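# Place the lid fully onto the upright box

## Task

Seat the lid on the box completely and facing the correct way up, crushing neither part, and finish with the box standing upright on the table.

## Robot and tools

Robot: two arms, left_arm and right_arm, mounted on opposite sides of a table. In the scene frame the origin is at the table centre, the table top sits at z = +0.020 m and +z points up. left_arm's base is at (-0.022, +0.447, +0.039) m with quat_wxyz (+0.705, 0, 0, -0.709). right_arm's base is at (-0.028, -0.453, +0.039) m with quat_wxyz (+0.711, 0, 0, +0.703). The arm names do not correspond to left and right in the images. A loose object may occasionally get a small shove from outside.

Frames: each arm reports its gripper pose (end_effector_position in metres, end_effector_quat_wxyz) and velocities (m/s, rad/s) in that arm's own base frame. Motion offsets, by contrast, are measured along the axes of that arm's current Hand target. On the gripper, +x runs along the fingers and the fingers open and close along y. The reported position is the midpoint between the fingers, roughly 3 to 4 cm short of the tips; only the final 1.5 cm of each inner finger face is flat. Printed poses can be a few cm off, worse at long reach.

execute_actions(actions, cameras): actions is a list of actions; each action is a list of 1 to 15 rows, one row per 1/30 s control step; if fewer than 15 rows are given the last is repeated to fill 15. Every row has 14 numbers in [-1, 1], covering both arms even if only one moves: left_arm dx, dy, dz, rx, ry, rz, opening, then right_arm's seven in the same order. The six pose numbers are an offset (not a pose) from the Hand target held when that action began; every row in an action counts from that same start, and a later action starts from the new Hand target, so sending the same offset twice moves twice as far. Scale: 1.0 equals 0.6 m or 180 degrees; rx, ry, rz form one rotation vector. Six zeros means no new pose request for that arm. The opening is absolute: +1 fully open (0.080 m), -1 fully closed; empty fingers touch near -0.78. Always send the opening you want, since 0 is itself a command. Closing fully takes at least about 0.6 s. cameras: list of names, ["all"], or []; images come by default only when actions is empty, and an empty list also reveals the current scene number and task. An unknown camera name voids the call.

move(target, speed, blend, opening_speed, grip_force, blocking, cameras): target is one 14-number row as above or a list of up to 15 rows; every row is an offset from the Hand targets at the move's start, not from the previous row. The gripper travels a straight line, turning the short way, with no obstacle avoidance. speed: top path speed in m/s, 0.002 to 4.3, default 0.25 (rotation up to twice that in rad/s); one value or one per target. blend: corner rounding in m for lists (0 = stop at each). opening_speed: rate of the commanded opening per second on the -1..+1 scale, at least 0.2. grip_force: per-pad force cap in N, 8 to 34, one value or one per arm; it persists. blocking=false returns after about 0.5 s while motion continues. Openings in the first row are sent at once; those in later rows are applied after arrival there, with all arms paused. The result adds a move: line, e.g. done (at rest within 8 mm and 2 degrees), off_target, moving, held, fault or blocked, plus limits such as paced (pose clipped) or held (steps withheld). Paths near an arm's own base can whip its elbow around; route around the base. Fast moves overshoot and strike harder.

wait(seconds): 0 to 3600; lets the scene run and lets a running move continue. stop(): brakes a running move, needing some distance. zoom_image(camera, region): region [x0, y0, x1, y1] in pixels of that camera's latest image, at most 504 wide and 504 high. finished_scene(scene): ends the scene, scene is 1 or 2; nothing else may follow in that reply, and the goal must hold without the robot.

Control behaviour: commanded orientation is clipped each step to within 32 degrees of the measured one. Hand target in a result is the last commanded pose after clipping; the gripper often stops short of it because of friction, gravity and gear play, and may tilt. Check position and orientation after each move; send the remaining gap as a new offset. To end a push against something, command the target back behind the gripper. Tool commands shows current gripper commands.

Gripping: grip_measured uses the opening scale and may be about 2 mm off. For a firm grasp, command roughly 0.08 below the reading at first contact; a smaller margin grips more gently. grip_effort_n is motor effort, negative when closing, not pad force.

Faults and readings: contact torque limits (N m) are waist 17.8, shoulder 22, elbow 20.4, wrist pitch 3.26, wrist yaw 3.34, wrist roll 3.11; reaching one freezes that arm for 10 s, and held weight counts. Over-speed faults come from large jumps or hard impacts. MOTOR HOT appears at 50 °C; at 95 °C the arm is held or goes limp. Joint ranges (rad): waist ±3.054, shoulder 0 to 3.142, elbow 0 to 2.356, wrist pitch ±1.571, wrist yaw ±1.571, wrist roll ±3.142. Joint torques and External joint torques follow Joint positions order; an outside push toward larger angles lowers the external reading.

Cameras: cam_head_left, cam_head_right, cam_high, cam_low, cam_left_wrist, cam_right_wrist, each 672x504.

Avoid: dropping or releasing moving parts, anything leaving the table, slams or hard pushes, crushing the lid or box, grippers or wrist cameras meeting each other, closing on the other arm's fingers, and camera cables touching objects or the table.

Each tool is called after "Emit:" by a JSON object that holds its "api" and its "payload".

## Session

Emit:
{"api": "execute_actions", "payload": {"actions": []}}

Emit:
{"api": "zoom_image", "payload": {"camera": "cam_head_left", "region": [200, 190, 480, 400]}}

Emit:
{"api": "zoom_image", "payload": {"camera": "cam_high", "region": [200, 200, 480, 410]}}

Scene clock: 0.00 s.
left_arm: end_effector_position=(+0.2510, -0.1120, +0.1936) grip_measured=+1.000 grip_effort_n=n/a end_effector_quat_wxyz=(+0.714, +0.466, +0.138, -0.504) | right_arm: end_effector_position=(+0.1822, +0.2428, +0.2311) grip_measured=+1.000 grip_effort_n=n/a end_effector_quat_wxyz=(+0.877, +0.064, +0.352, +0.320)
Joint positions: left_arm=[-0.126 1.057 0.871 -0.717 0.558 1.377 0.08] | right_arm=[0.988 0.994 0.883 -0.508 0.124 0.513 0.08]
Joint velocities: within noise
Joint torques (N m): no reading
External joint torques (N m): no reading
Heat: left arm: hottest wrist pitch 25 °C (+0.0 °C/min); right arm: hottest elbow 28 °C (+0.0 °C/min).
Hand target: left_arm +0.2527, -0.1114, +0.2001; +0.719, +0.467, +0.129, -0.498 | right_arm +0.1845, +0.2415, +0.2380; +0.881, +0.068, +0.341, +0.320
Tool commands: left_gripper/opening=+1.0 right_gripper/opening=+1.0

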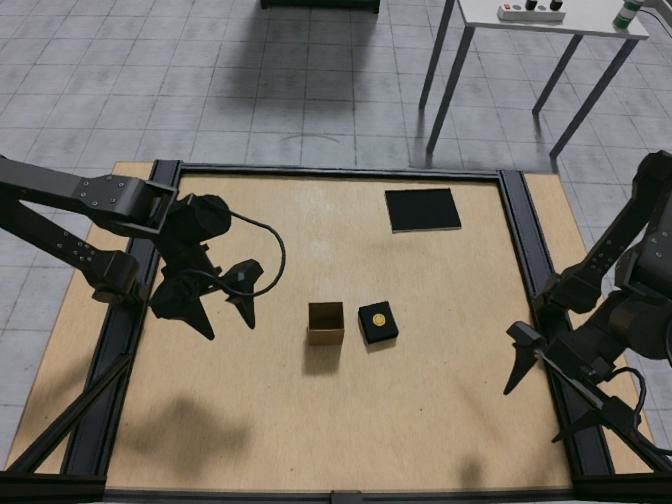

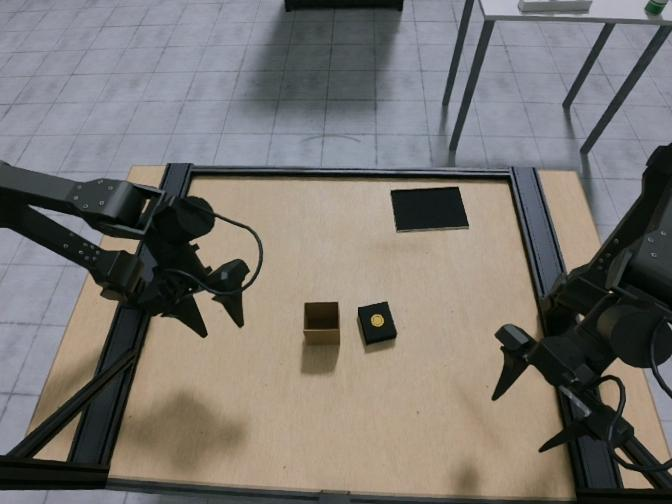

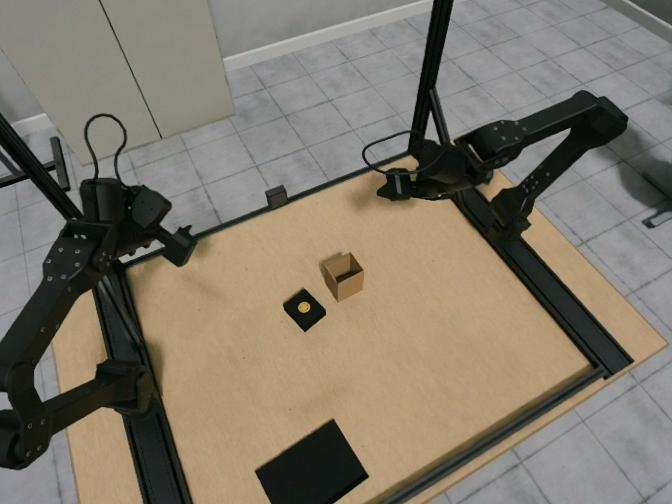

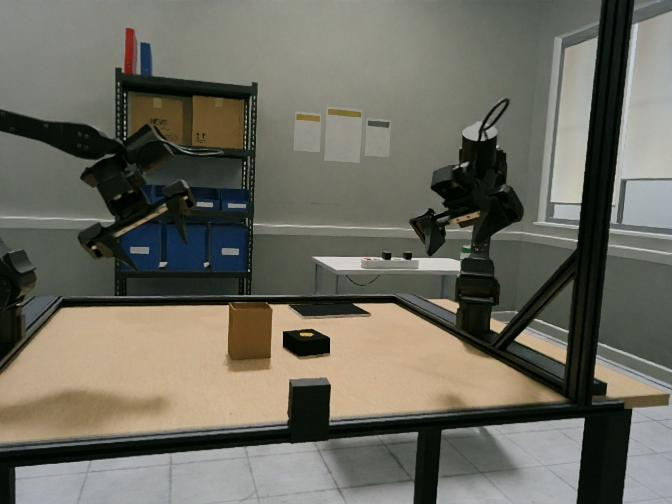

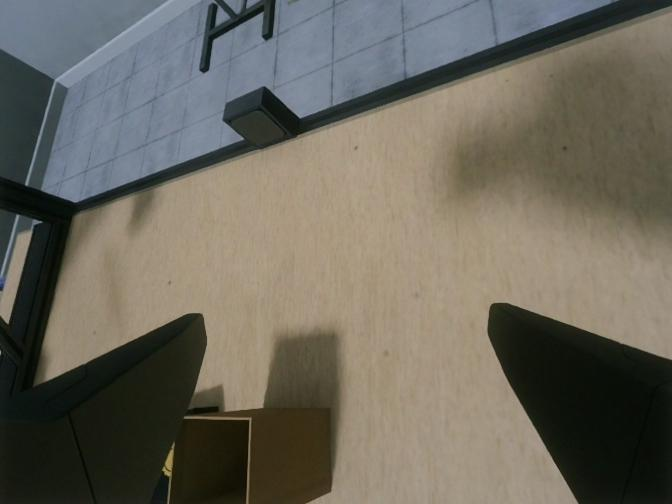

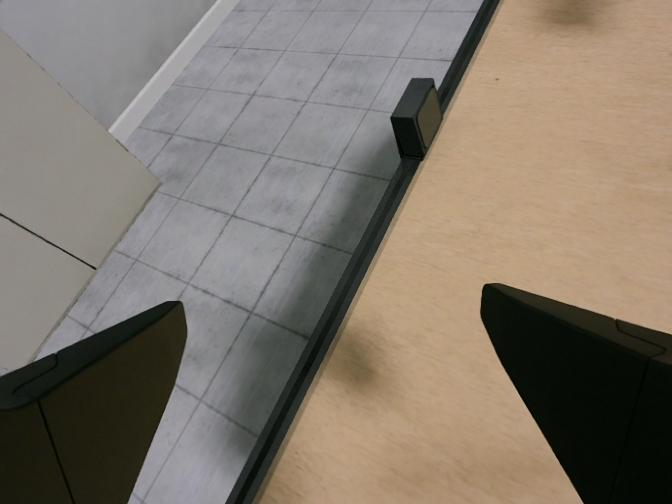

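Scaled by 1.800 from the camera's image (finer frame: 960x720).

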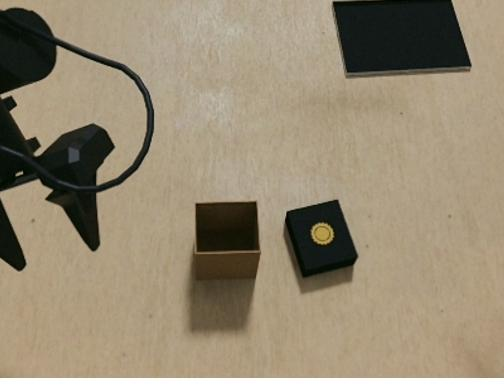

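Scaled by 1.800 from the camera's image (finer frame: 960x720).

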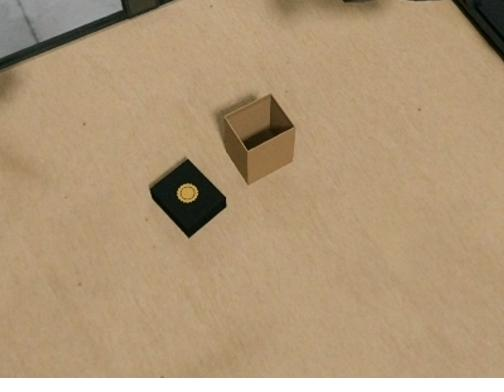

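Emit:
{"api": "move", "payload": {"target": [0,0,0,0,0,0,1,-0.0335,-0.4217,0.0798,0.1188,0.2546,-0.1829,1], "speed": 0.4, "grip_force": 10, "cameras": ["cam_right_wrist"]}}

Scene clock: 49.80 s.
left_arm: end_effector_position=(+0.2510, -0.1120, +0.1936) grip_measured=+1.000 grip_effort_n=1.2 end_effector_quat_wxyz=(+0.714, +0.466, +0.138, -0.504) | right_arm: end_effector_position=(+0.3305, +0.0368, +0.1948) grip_measured=+1.000 grip_effort_n=0.2 end_effector_quat_wxyz=(+0.702, +0.001, +0.712, +0.001)
Joint positions: left_arm=[-0.126 1.057 0.871 -0.717 0.558 1.377 0.08] | right_arm=[0.109 1.837 1.815 -1.563 -0.004 0.11 0.08]
Joint torques (N m): left_arm=[0.01 -2.71 6.33 1.43 0.32 -0.01] | right_arm=[0.12 -6.53 6.65 0.03 0.28 -0.12]
External joint torques (N m): left_arm=[0.03 0.05 -0.12 0.25 0.02 0.02] | right_arm=[0.14 1.13 1.04 -0.3 0.27 -0.12]
Heat: left arm: hottest elbow 29 °C (+7.2 °C/min); right arm: hottest elbow 35 °C (+8.4 °C/min).
Hand target: left_arm +0.2527, -0.1114, +0.2001; +0.719, +0.467, +0.129, -0.498 | right_arm +0.3350, +0.0351, +0.1997; +0.707, +0.000, +0.707, +0.001
Off the commanded pose: left_arm 0.007 m, 1 deg | right_arm 0.007 m, 1 deg.
joint sent to its limit (right arm) — joint 4 (wrist pitch), lower limit. The joint targets are off in position, not in orientation.
grip_force (N): 10, 10
move: done

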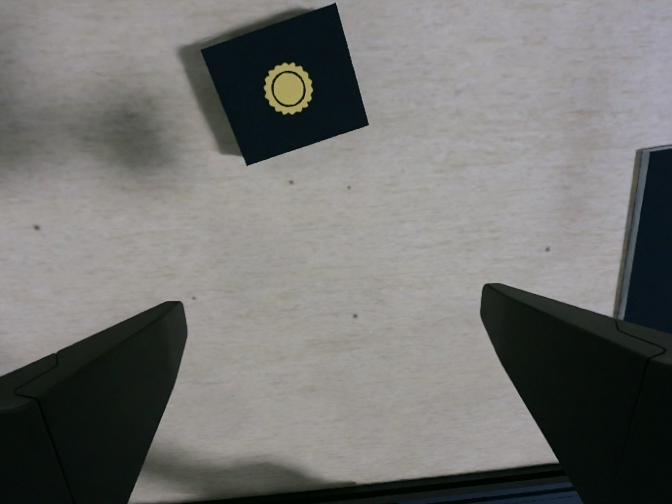

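Emit:
{"api": "move", "payload": {"target": [0.1807,-0.0173,-0.2323,-0.4388,0.1102,0.1984,0.0,0.2028,0.0353,0.0983,-0.0817,0,0,1], "speed": 0.3, "cameras": ["cam_right_wrist","cam_left_wrist","cam_head_left"]}}

Scene clock: 147.07 s.
left_arm: end_effector_position=(+0.3245, -0.0653, +0.0398) grip_measured=+0.003 grip_effort_n=-12.8 end_effector_quat_wxyz=(+0.916, +0.007, +0.401, -0.006) | right_arm: end_effector_position=(+0.3937, +0.0579, +0.0821) grip_measured=+1.000 grip_effort_n=-0.2 end_effector_quat_wxyz=(+0.703, -0.087, +0.700, +0.090)
Joint positions: left_arm=[-0.282 1.48 0.524 0.113 -0.184 -0.191 0.035] | right_arm=[0.145 2.074 1.697 -1.19 -0.004 -0.107 0.08]
Joint torques (N m): left_arm=[-0.23 -3.72 6.76 2.13 -0.28 -0.11] | right_arm=[0.27 -7.87 3.5 0.83 0.27 -0.13]
External joint torques (N m): left_arm=[-0.25 0.96 1.42 0.79 -0.18 -0.11] | right_arm=[0.25 1.61 -2.29 0.45 0.27 -0.13]
Heat: left arm: hottest elbow 31 °C (+1.0 °C/min); right arm: hottest elbow 35 °C (+0.0 °C/min).
Hand target: left_arm +0.3342, -0.0651, +0.0501; +0.924, +0.000, +0.382, +0.000 | right_arm +0.3940, +0.0565, +0.0780; +0.701, -0.090, +0.701, +0.091
Off the commanded pose: left_arm 0.014 m, 3 deg | right_arm 0.004 m, 0 deg.
grip_force (N): 10, 10
move: off_target (left_arm)
Images, in order (width x height): cam_head_left 672x504, cam_left_wrist 672x504, cam_right_wrist 672x504.

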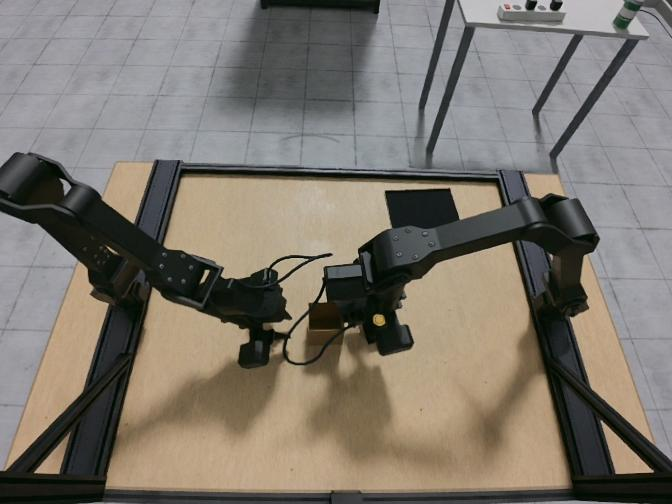

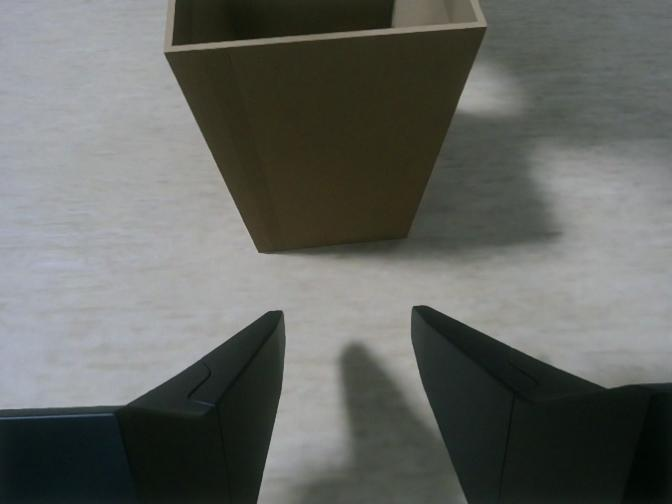

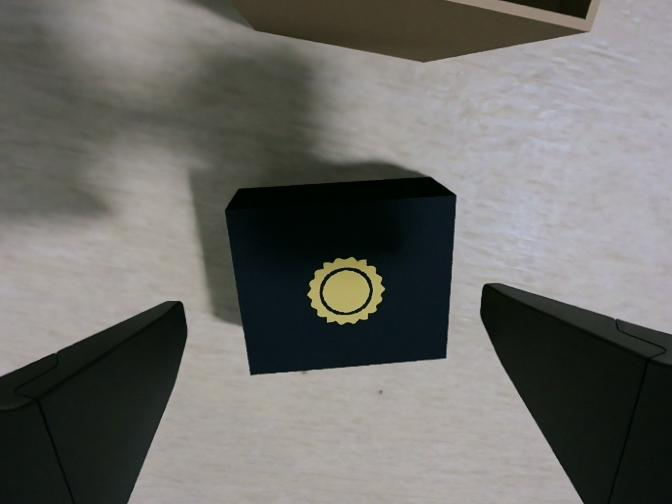

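Emit:
{"api": "move", "payload": {"target": [0,0,0,0,0,0,0,0.04,-0.0067,-0.0033,-0.0067,0,0,1], "speed": 0.15, "cameras": ["cam_right_wrist"]}}

Scene clock: 185.70 s.
left_arm: end_effector_position=(+0.3245, -0.0653, +0.0398) grip_measured=+0.003 grip_effort_n=-12.3 end_effector_quat_wxyz=(+0.916, +0.007, +0.401, -0.006) | right_arm: end_effector_position=(+0.3930, +0.0553, +0.0567) grip_measured=+1.000 grip_effort_n=-0.2 end_effector_quat_wxyz=(+0.700, -0.096, +0.700, +0.099)
Joint positions: left_arm=[-0.282 1.48 0.524 0.113 -0.184 -0.191 0.035] | right_arm=[0.138 2.091 1.62 -1.1 -0.004 -0.139 0.08]
Joint torques (N m): left_arm=[-0.21 -3.71 6.75 2.12 -0.29 -0.12] | right_arm=[-0.37 -8.47 3.62 0.82 0.28 -0.13]
External joint torques (N m): left_arm=[-0.22 0.98 1.36 0.77 -0.2 -0.12] | right_arm=[-0.36 0.96 -2.02 0.46 0.28 -0.13]
Heat: left arm: hottest wrist pitch 31 °C (+3.0 °C/min); right arm: hottest elbow 32 °C (-3.0 °C/min).
Hand target: left_arm +0.3342, -0.0651, +0.0501; +0.924, +0.000, +0.382, +0.000 | right_arm +0.3931, +0.0521, +0.0540; +0.700, -0.098, +0.700, +0.098
Off the commanded pose: left_arm 0.014 m, 3 deg | right_arm 0.004 m, 0 deg.
grip_force (N): 10, 10
move: done

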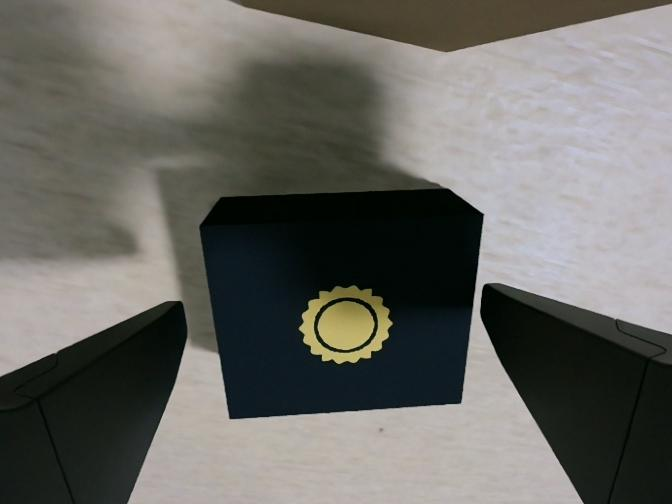

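Emit:
{"api": "move", "payload": {"target": [[0,0,0,0,0,0,0,0,-0.0055,0,0,0,0,1],[0,0,0,0,0,0,0,0.0292,-0.0055,0,0,0,0,1],[0,0,0,0,0,0,0,0.0292,-0.0055,0,0,0,0,0.68]], "speed": 0.1, "opening_speed": 1.0, "cameras": ["cam_right_wrist"]}}

Scene clock: 215.93 s.
left_arm: end_effector_position=(+0.3245, -0.0653, +0.0398) grip_measured=+0.003 grip_effort_n=-12.8 end_effector_quat_wxyz=(+0.916, +0.007, +0.401, -0.006) | right_arm: end_effector_position=(+0.3946, +0.0512, +0.0387) grip_measured=+0.683 grip_effort_n=-15.6 end_effector_quat_wxyz=(+0.701, -0.100, +0.699, +0.102)
Joint positions: left_arm=[-0.282 1.48 0.524 0.113 -0.184 -0.191 0.035] | right_arm=[0.128 2.111 1.577 -1.034 -0.004 -0.159 0.066]
Joint torques (N m): left_arm=[-0.23 -3.71 6.75 2.13 -0.29 -0.11] | right_arm=[-0.21 -8.34 3.46 0.51 0.27 -0.05]
External joint torques (N m): left_arm=[-0.28 0.98 1.38 0.78 -0.18 -0.11] | right_arm=[-0.2 1.06 -2.06 0.15 0.27 -0.05]
Heat: left arm: hottest wrist pitch 32 °C (+3.0 °C/min); right arm: hottest shoulder 32 °C (+2.0 °C/min).
Hand target: left_arm +0.3342, -0.0651, +0.0501; +0.924, +0.000, +0.382, +0.000 | right_arm +0.3940, +0.0490, +0.0365; +0.700, -0.098, +0.700, +0.098
Off the commanded pose: left_arm 0.014 m, 3 deg | right_arm 0.003 m, 1 deg.
grip_force (N): 10, 10
move: done

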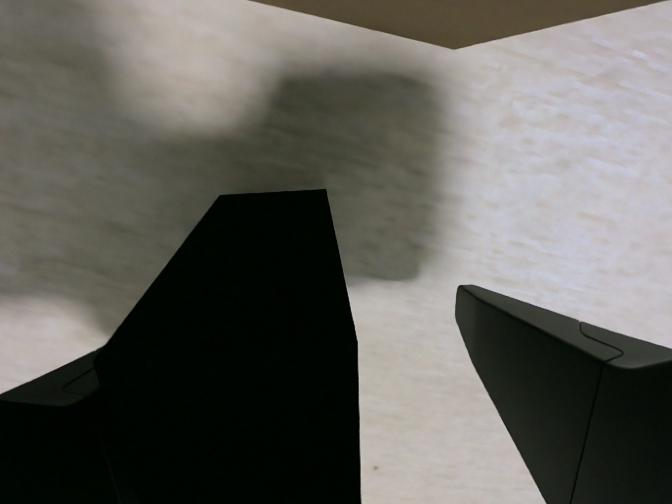

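Emit:
{"api": "wait", "payload": {"seconds": 0.1, "cameras": ["all"]}}

Emit:
{"api": "zoom_image", "payload": {"camera": "cam_low", "region": [220, 260, 380, 380]}}

Emit:
{"api": "zoom_image", "payload": {"camera": "cam_head_left", "region": [300, 260, 440, 380]}}

Emit:
{"api": "zoom_image", "payload": {"camera": "cam_high", "region": [250, 230, 390, 350]}}

Scene clock: 223.90 s.
left_arm: end_effector_position=(+0.3245, -0.0653, +0.0398) grip_measured=+0.003 grip_effort_n=-12.3 end_effector_quat_wxyz=(+0.916, +0.007, +0.401, -0.006) | right_arm: end_effector_position=(+0.3945, +0.0524, +0.0387) grip_measured=+0.683 grip_effort_n=-15.6 end_effector_quat_wxyz=(+0.701, -0.101, +0.699, +0.103)
Joint positions: left_arm=[-0.282 1.48 0.524 0.113 -0.184 -0.191 0.035] | right_arm=[0.131 2.111 1.577 -1.034 -0.004 -0.159 0.066]
Joint torques (N m): left_arm=[-0.23 -3.73 6.75 2.13 -0.28 -0.12] | right_arm=[-0.17 -8.34 3.5 0.49 0.25 -0.07]
External joint torques (N m): left_arm=[-0.24 0.96 1.36 0.78 -0.19 -0.12] | right_arm=[-0.19 1.08 -1.99 0.15 0.25 -0.07]
Heat: left arm: hottest wrist pitch 32 °C (+2.0 °C/min); right arm: hottest shoulder 33 °C (+3.0 °C/min).
Hand target: left_arm +0.3342, -0.0651, +0.0501; +0.924, +0.000, +0.382, +0.000 | right_arm +0.3940, +0.0490, +0.0365; +0.700, -0.098, +0.700, +0.098
Tool commands: left_gripper/opening=+0.0 right_gripper/opening=+0.68
Off the commanded pose: left_arm 0.014 m, 3 deg | right_arm 0.004 m, 1 deg.
grip_force (N): 10, 10
wait: 0.10 s; at rest from the start

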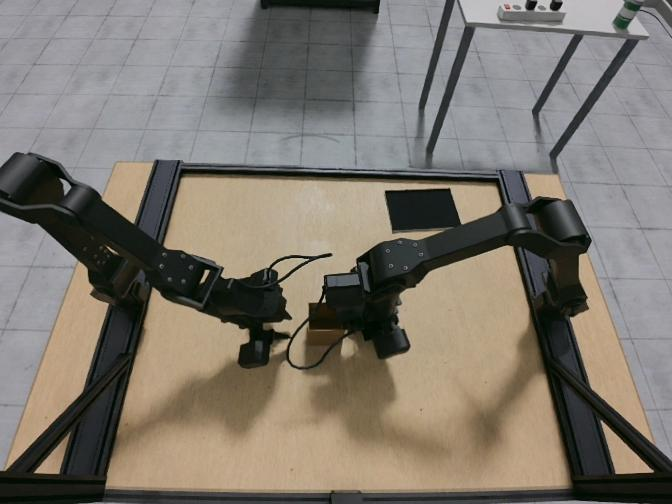

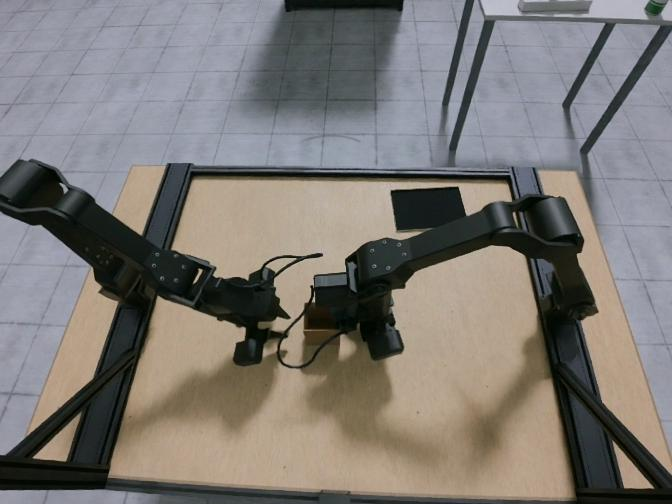

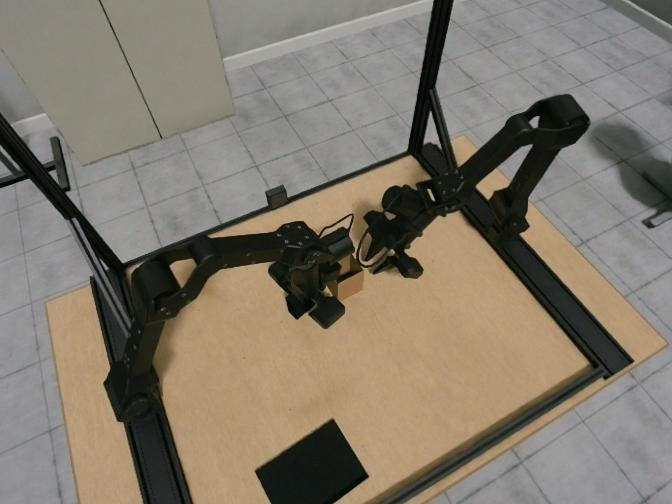

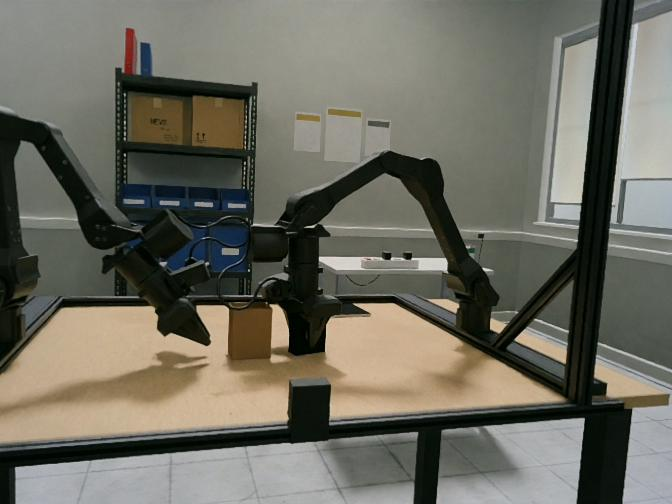

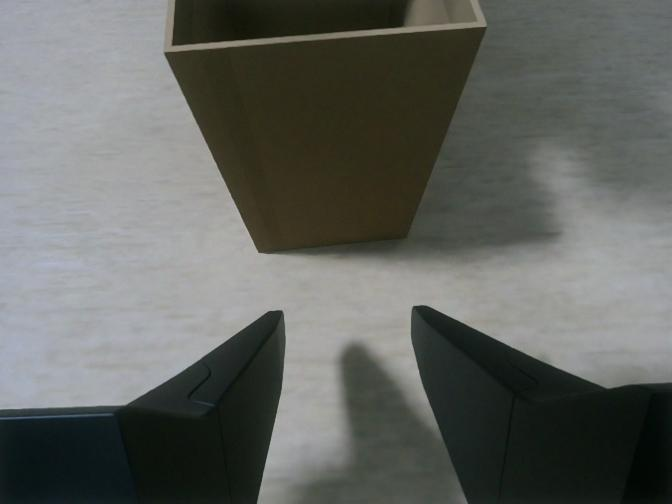

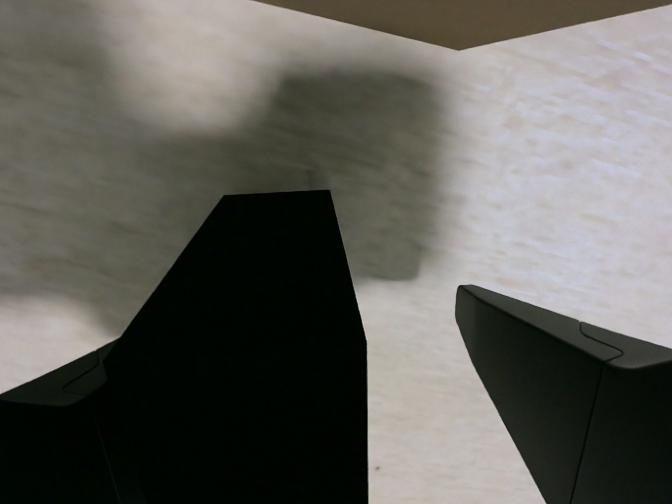

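Scaled by 3.150 from the camera's image (finer frame: 960x720).

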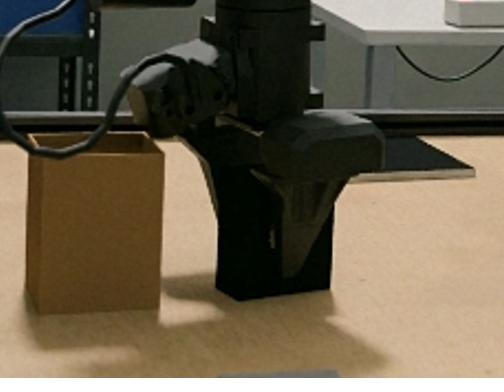

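Scaled by 3.600 from the camera's image (finer frame: 960x720).

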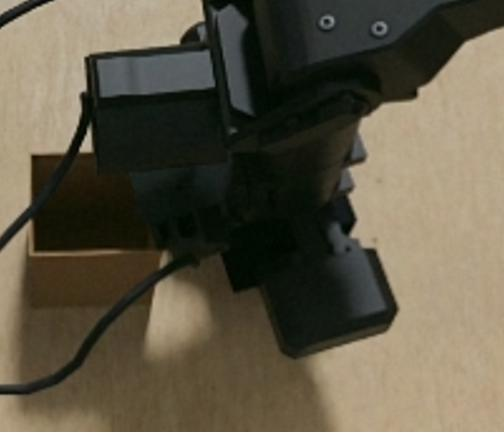

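Scaled by 3.600 from the camera's image (finer frame: 960x720).

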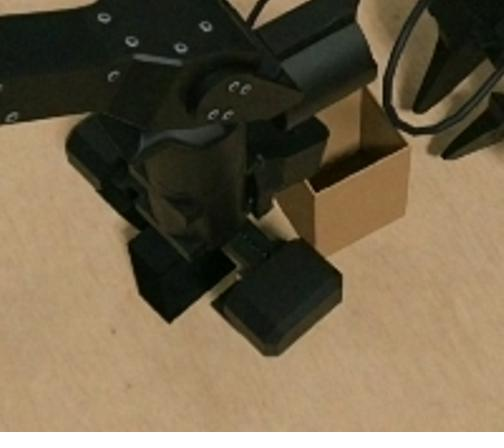

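Emit:
{"api": "move", "payload": {"target": [[0,0,0,0,0,0,0,0,0,0,0,0,0,1],[0,0,0,0,0,0,0,-0.167,0,0,0,0,0,1]], "speed": 0.15, "opening_speed": 1.5, "cameras": ["cam_right_wrist","cam_low","cam_head_left","cam_high"]}}

Emit:
{"api": "zoom_image", "payload": {"camera": "cam_low", "region": [220, 260, 380, 380]}}

Emit:
{"api": "zoom_image", "payload": {"camera": "cam_high", "region": [250, 230, 390, 350]}}

Scene clock: 303.63 s.
left_arm: end_effector_position=(+0.3245, -0.0653, +0.0398) grip_measured=+0.003 grip_effort_n=-12.8 end_effector_quat_wxyz=(+0.916, +0.007, +0.401, -0.006) | right_arm: end_effector_position=(+0.3887, +0.0516, +0.1268) grip_measured=+0.997 grip_effort_n=15.6 end_effector_quat_wxyz=(+0.687, -0.100, +0.712, +0.103)
Joint positions: left_arm=[-0.282 1.48 0.524 0.113 -0.184 -0.191 0.035] | right_arm=[0.131 2.076 1.877 -1.407 -0.004 -0.159 0.08]
Joint torques (N m): left_arm=[-0.23 -3.72 6.74 2.12 -0.28 -0.11] | right_arm=[-0.21 -9.78 6.73 0.03 0.25 -0.08]
External joint torques (N m): left_arm=[-0.25 0.95 1.4 0.79 -0.18 -0.11] | right_arm=[-0.2 -0.46 1.07 -0.26 0.25 -0.08]
Heat: left arm: hottest wrist pitch 33 °C (+1.0 °C/min); right arm: hottest shoulder 36 °C (+2.0 °C/min).
Hand target: left_arm +0.3342, -0.0651, +0.0501; +0.924, +0.000, +0.382, +0.000 | right_arm +0.3940, +0.0488, +0.1367; +0.700, -0.098, +0.700, +0.098
Off the commanded pose: left_arm 0.014 m, 3 deg | right_arm 0.012 m, 2 deg.
grip_force (N): 10, 10
move: off_target (right_arm)
Images, in order (width x height): cam_head_left 672x504, cam_high 672x504, cam_low 672x504, cam_right_wrist 672x504.

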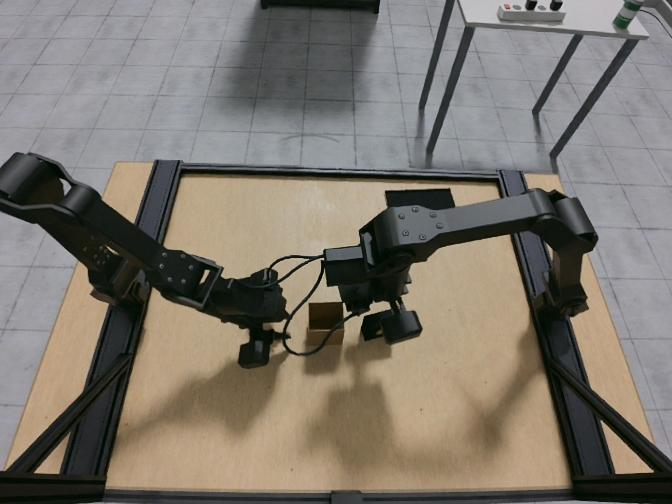

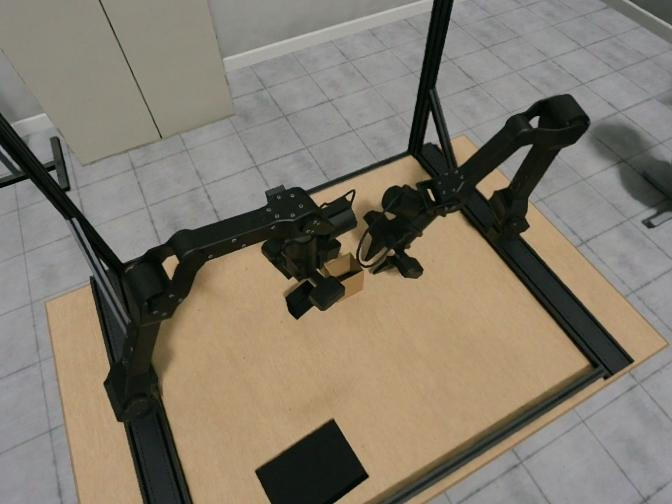

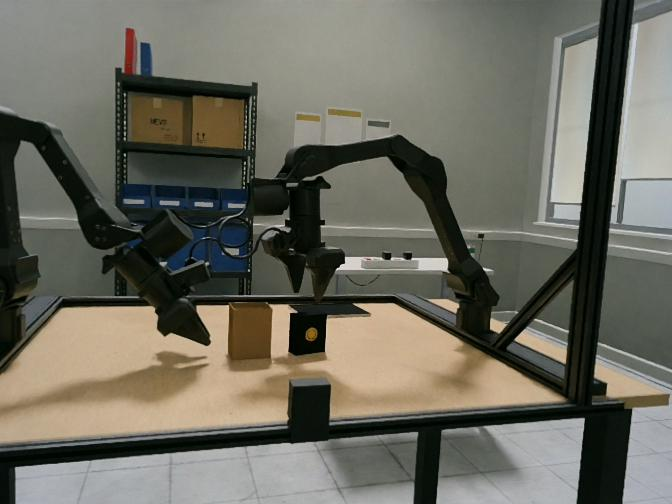

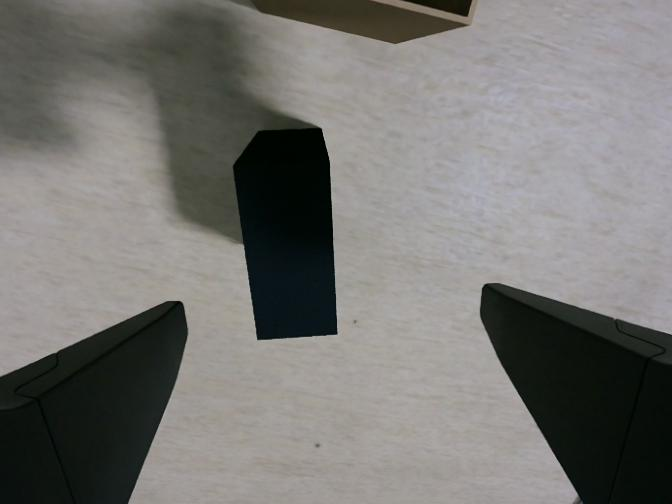

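Scaled by 3.150 from the camera's image (finer frame: 960x720).

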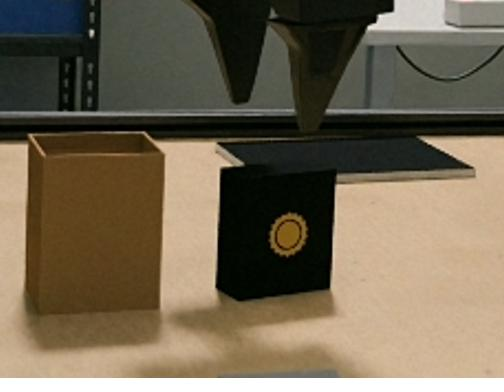

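Scaled by 3.600 from the camera's image (finer frame: 960x720).

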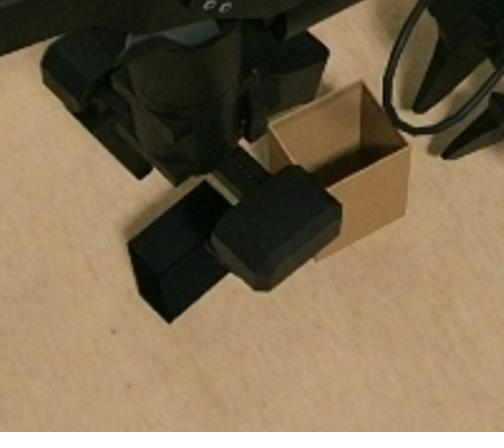

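Emit:
{"api": "move", "payload": {"target": [[0,0,0,0,0,0,0,0.02,0.0263,0.0183,0,0,0,0.375],[0,0,0,0,0,0,0,0.1203,0.0263,0.0183,0,0,0,0.375],[0,0,0,0,0,0,0,0.1203,-0.0312,0.0183,0,0,0,0.375]], "speed": [0.15,0.15,0.06], "cameras": ["cam_right_wrist","cam_low"]}}

Emit:
{"api": "zoom_image", "payload": {"camera": "cam_low", "region": [220, 260, 380, 380]}}

Scene clock: 436.60 s.
left_arm: end_effector_position=(+0.3245, -0.0653, +0.0398) grip_measured=+0.003 grip_effort_n=-12.8 end_effector_quat_wxyz=(+0.916, +0.007, +0.401, -0.006) | right_arm: end_effector_position=(+0.4037, +0.0333, +0.0609) grip_measured=+0.378 grip_effort_n=-15.1 end_effector_quat_wxyz=(+0.694, -0.094, +0.707, +0.096)
Joint positions: left_arm=[-0.282 1.48 0.524 0.113 -0.184 -0.191 0.035] | right_arm=[0.082 2.136 1.706 -1.16 -0.002 -0.188 0.052]
Joint torques (N m): left_arm=[-0.23 -3.72 6.76 2.12 -0.29 -0.12] | right_arm=[0.02 -8.28 6.56 0.06 0.23 -0.14]
External joint torques (N m): left_arm=[-0.27 1.03 1.36 0.77 -0.19 -0.12] | right_arm=[-0.03 1.36 0.95 -0.27 0.24 -0.14]
Heat: left arm: hottest wrist pitch 34 °C (+0.0 °C/min); right arm: hottest shoulder 41 °C (+0.0 °C/min).
Hand target: left_arm +0.3342, -0.0651, +0.0501; +0.924, +0.000, +0.382, +0.000 | right_arm +0.4097, +0.0339, +0.0645; +0.700, -0.098, +0.700, +0.098
Off the commanded pose: left_arm 0.014 m, 3 deg | right_arm 0.007 m, 1 deg.
grip_force (N): 10, 10
move: done
Images, in order (width x height): cam_low 672x504, cam_right_wrist 672x504.

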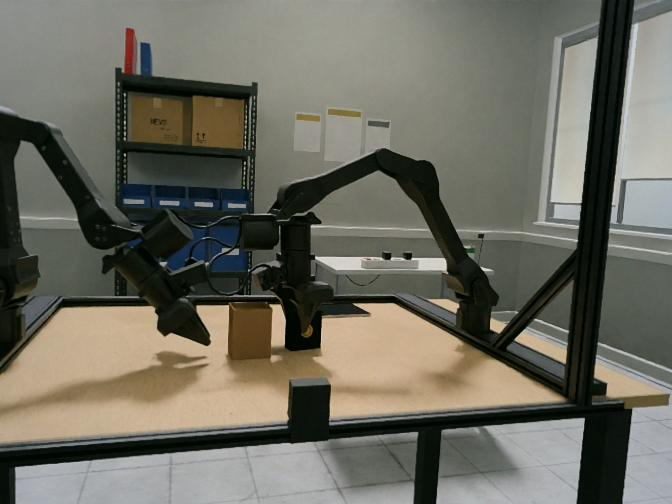

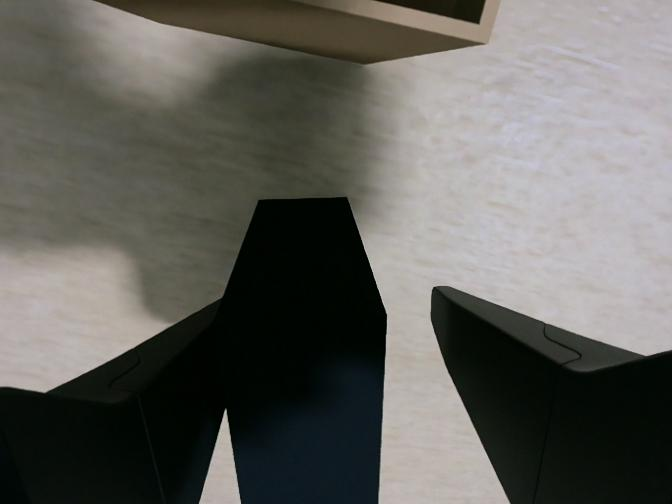

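Scaled by 3.150 from the camera's image (finer frame: 960x720).

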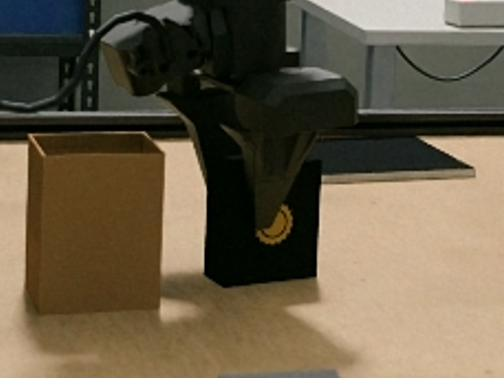

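Emit:
{"api": "move", "payload": {"target": [[0,0,0,0,0,0,0,-0.04,0,0,0,0,0,0.375],[0,0,0,0,0,0,0,-0.04,0,0,0,0,0,0],[0,0,0,0,0,0,0,-0.04,-0.035,0,0,0,0,0]], "speed": [0.1,0.1,0.05], "opening_speed": 1.0, "cameras": ["cam_right_wrist","cam_low"]}}

Emit:
{"api": "zoom_image", "payload": {"camera": "cam_low", "region": [220, 260, 380, 380]}}

Scene clock: 458.60 s.
left_arm: end_effector_position=(+0.3251, -0.0618, +0.0398) grip_measured=+0.003 grip_effort_n=-12.3 end_effector_quat_wxyz=(+0.916, +0.005, +0.401, -0.001) | right_arm: end_effector_position=(+0.4092, +0.0162, +0.0845) grip_measured=+0.003 grip_effort_n=-16.0 end_effector_quat_wxyz=(+0.693, -0.096, +0.707, +0.099)
Joint positions: left_arm=[-0.271 1.48 0.524 0.113 -0.184 -0.191 0.035] | right_arm=[0.039 2.142 1.811 -1.26 -0.002 -0.237 0.035]
Joint torques (N m): left_arm=[-0.28 -3.72 6.76 2.12 -0.27 -0.1] | right_arm=[-0.04 -8.25 6.76 0.06 0.23 -0.15]
External joint torques (N m): left_arm=[-0.3 1 1.37 0.78 -0.17 -0.11] | right_arm=[-0.03 1.62 1.03 -0.27 0.24 -0.15]
Heat: left arm: hottest wrist pitch 34 °C (+0.0 °C/min); right arm: hottest elbow 40 °C (+3.0 °C/min).
Hand target: left_arm +0.3342, -0.0651, +0.0501; +0.924, +0.000, +0.382, +0.000 | right_arm +0.4155, +0.0137, +0.0885; +0.700, -0.098, +0.700, +0.098
Off the commanded pose: left_arm 0.014 m, 2 deg | right_arm 0.008 m, 1 deg.
grip_force (N): 10, 10
move: done; target 2's new opening was sent with right_arm's hand 0.012 m and 2 deg from that target
Images, in order (width x height): cam_low 672x504, cam_right_wrist 672x504.

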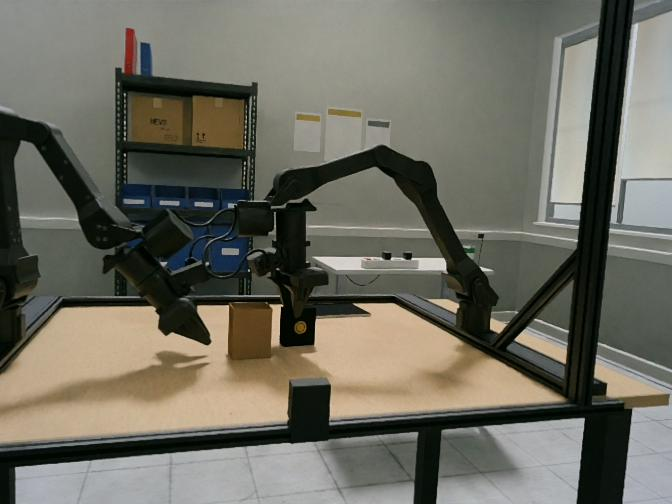

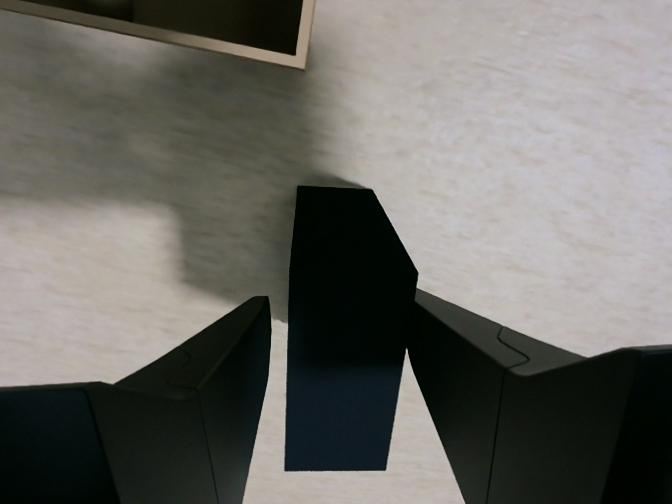

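Scaled by 3.150 from the camera's image (finer frame: 960x720).

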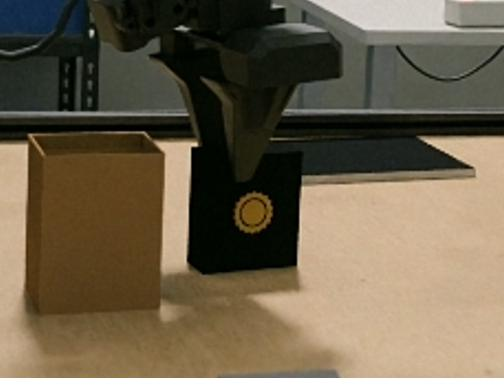

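Emit:
{"api": "move", "payload": {"target": [[0,0,0,0,0,0,0,0,0,0,0,0,0,-0.55],[0,0,0,0,0,0,0,-0.1,0,0,0,0,0,-0.55]], "speed": [0.1,0.08], "opening_speed": 1.0, "grip_force": [10,14], "cameras": ["cam_right_wrist","cam_low"]}}

Emit:
{"api": "zoom_image", "payload": {"camera": "cam_low", "region": [220, 240, 380, 360]}}

Scene clock: 545.57 s.
left_arm: end_effector_position=(+0.3245, -0.0653, +0.0398) grip_measured=+0.003 grip_effort_n=-12.3 end_effector_quat_wxyz=(+0.916, +0.007, +0.401, -0.006) | right_arm: end_effector_position=(+0.4106, +0.0162, +0.1444) grip_measured=-0.161 grip_effort_n=-43.0 end_effector_quat_wxyz=(+0.693, -0.096, +0.707, +0.099)
Joint positions: left_arm=[-0.282 1.48 0.524 0.113 -0.184 -0.191 0.035] | right_arm=[0.039 2.157 2.073 -1.506 -0.002 -0.237 0.028]
Joint torques (N m): left_arm=[-0.1 -3.71 6.75 2.12 -0.27 -0.11] | right_arm=[-0.08 -8.49 6.84 0.09 0.23 -0.18]
External joint torques (N m): left_arm=[-0.11 0.97 1.37 0.77 -0.18 -0.11] | right_arm=[-0.05 1.43 1.19 -0.22 0.23 -0.18]
Heat: left arm: hottest wrist pitch 35 °C (+0.0 °C/min); right arm: hottest elbow 41 °C (+0.0 °C/min).
Hand target: left_arm +0.3342, -0.0651, +0.0501; +0.924, +0.000, +0.382, +0.000 | right_arm +0.4155, +0.0136, +0.1485; +0.700, -0.098, +0.700, +0.098
Off the commanded pose: left_arm 0.014 m, 3 deg | right_arm 0.007 m, 1 deg.
grip_force (N): 10, 14
move: done
Images, in order (width x height): cam_low 672x504, cam_right_wrist 672x504.

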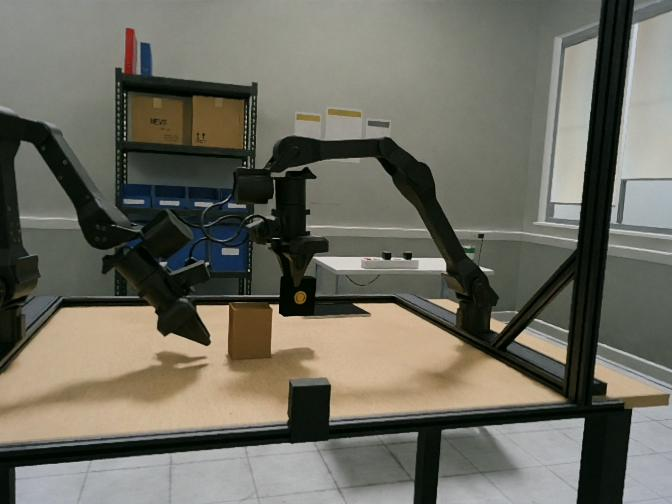

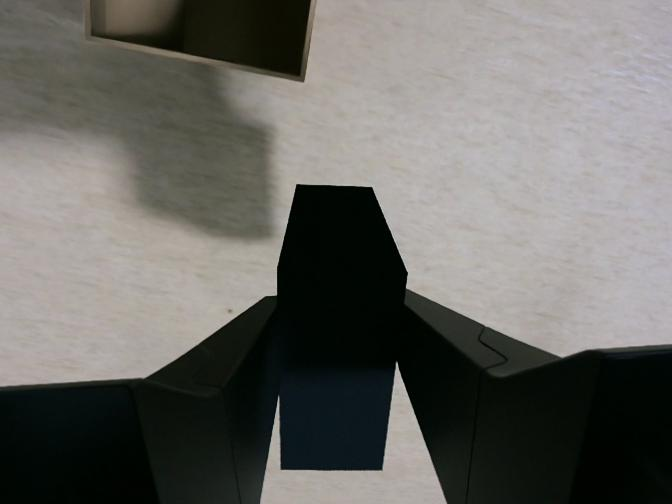

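Scaled by 3.150 from the camera's image (finer frame: 960x720).

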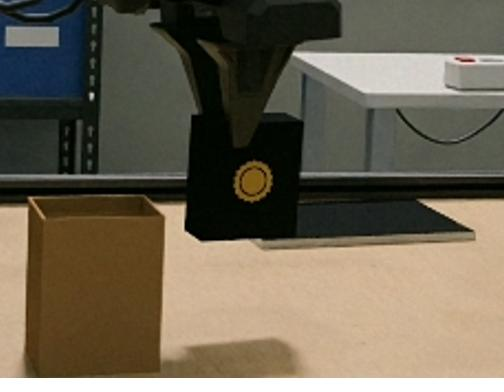

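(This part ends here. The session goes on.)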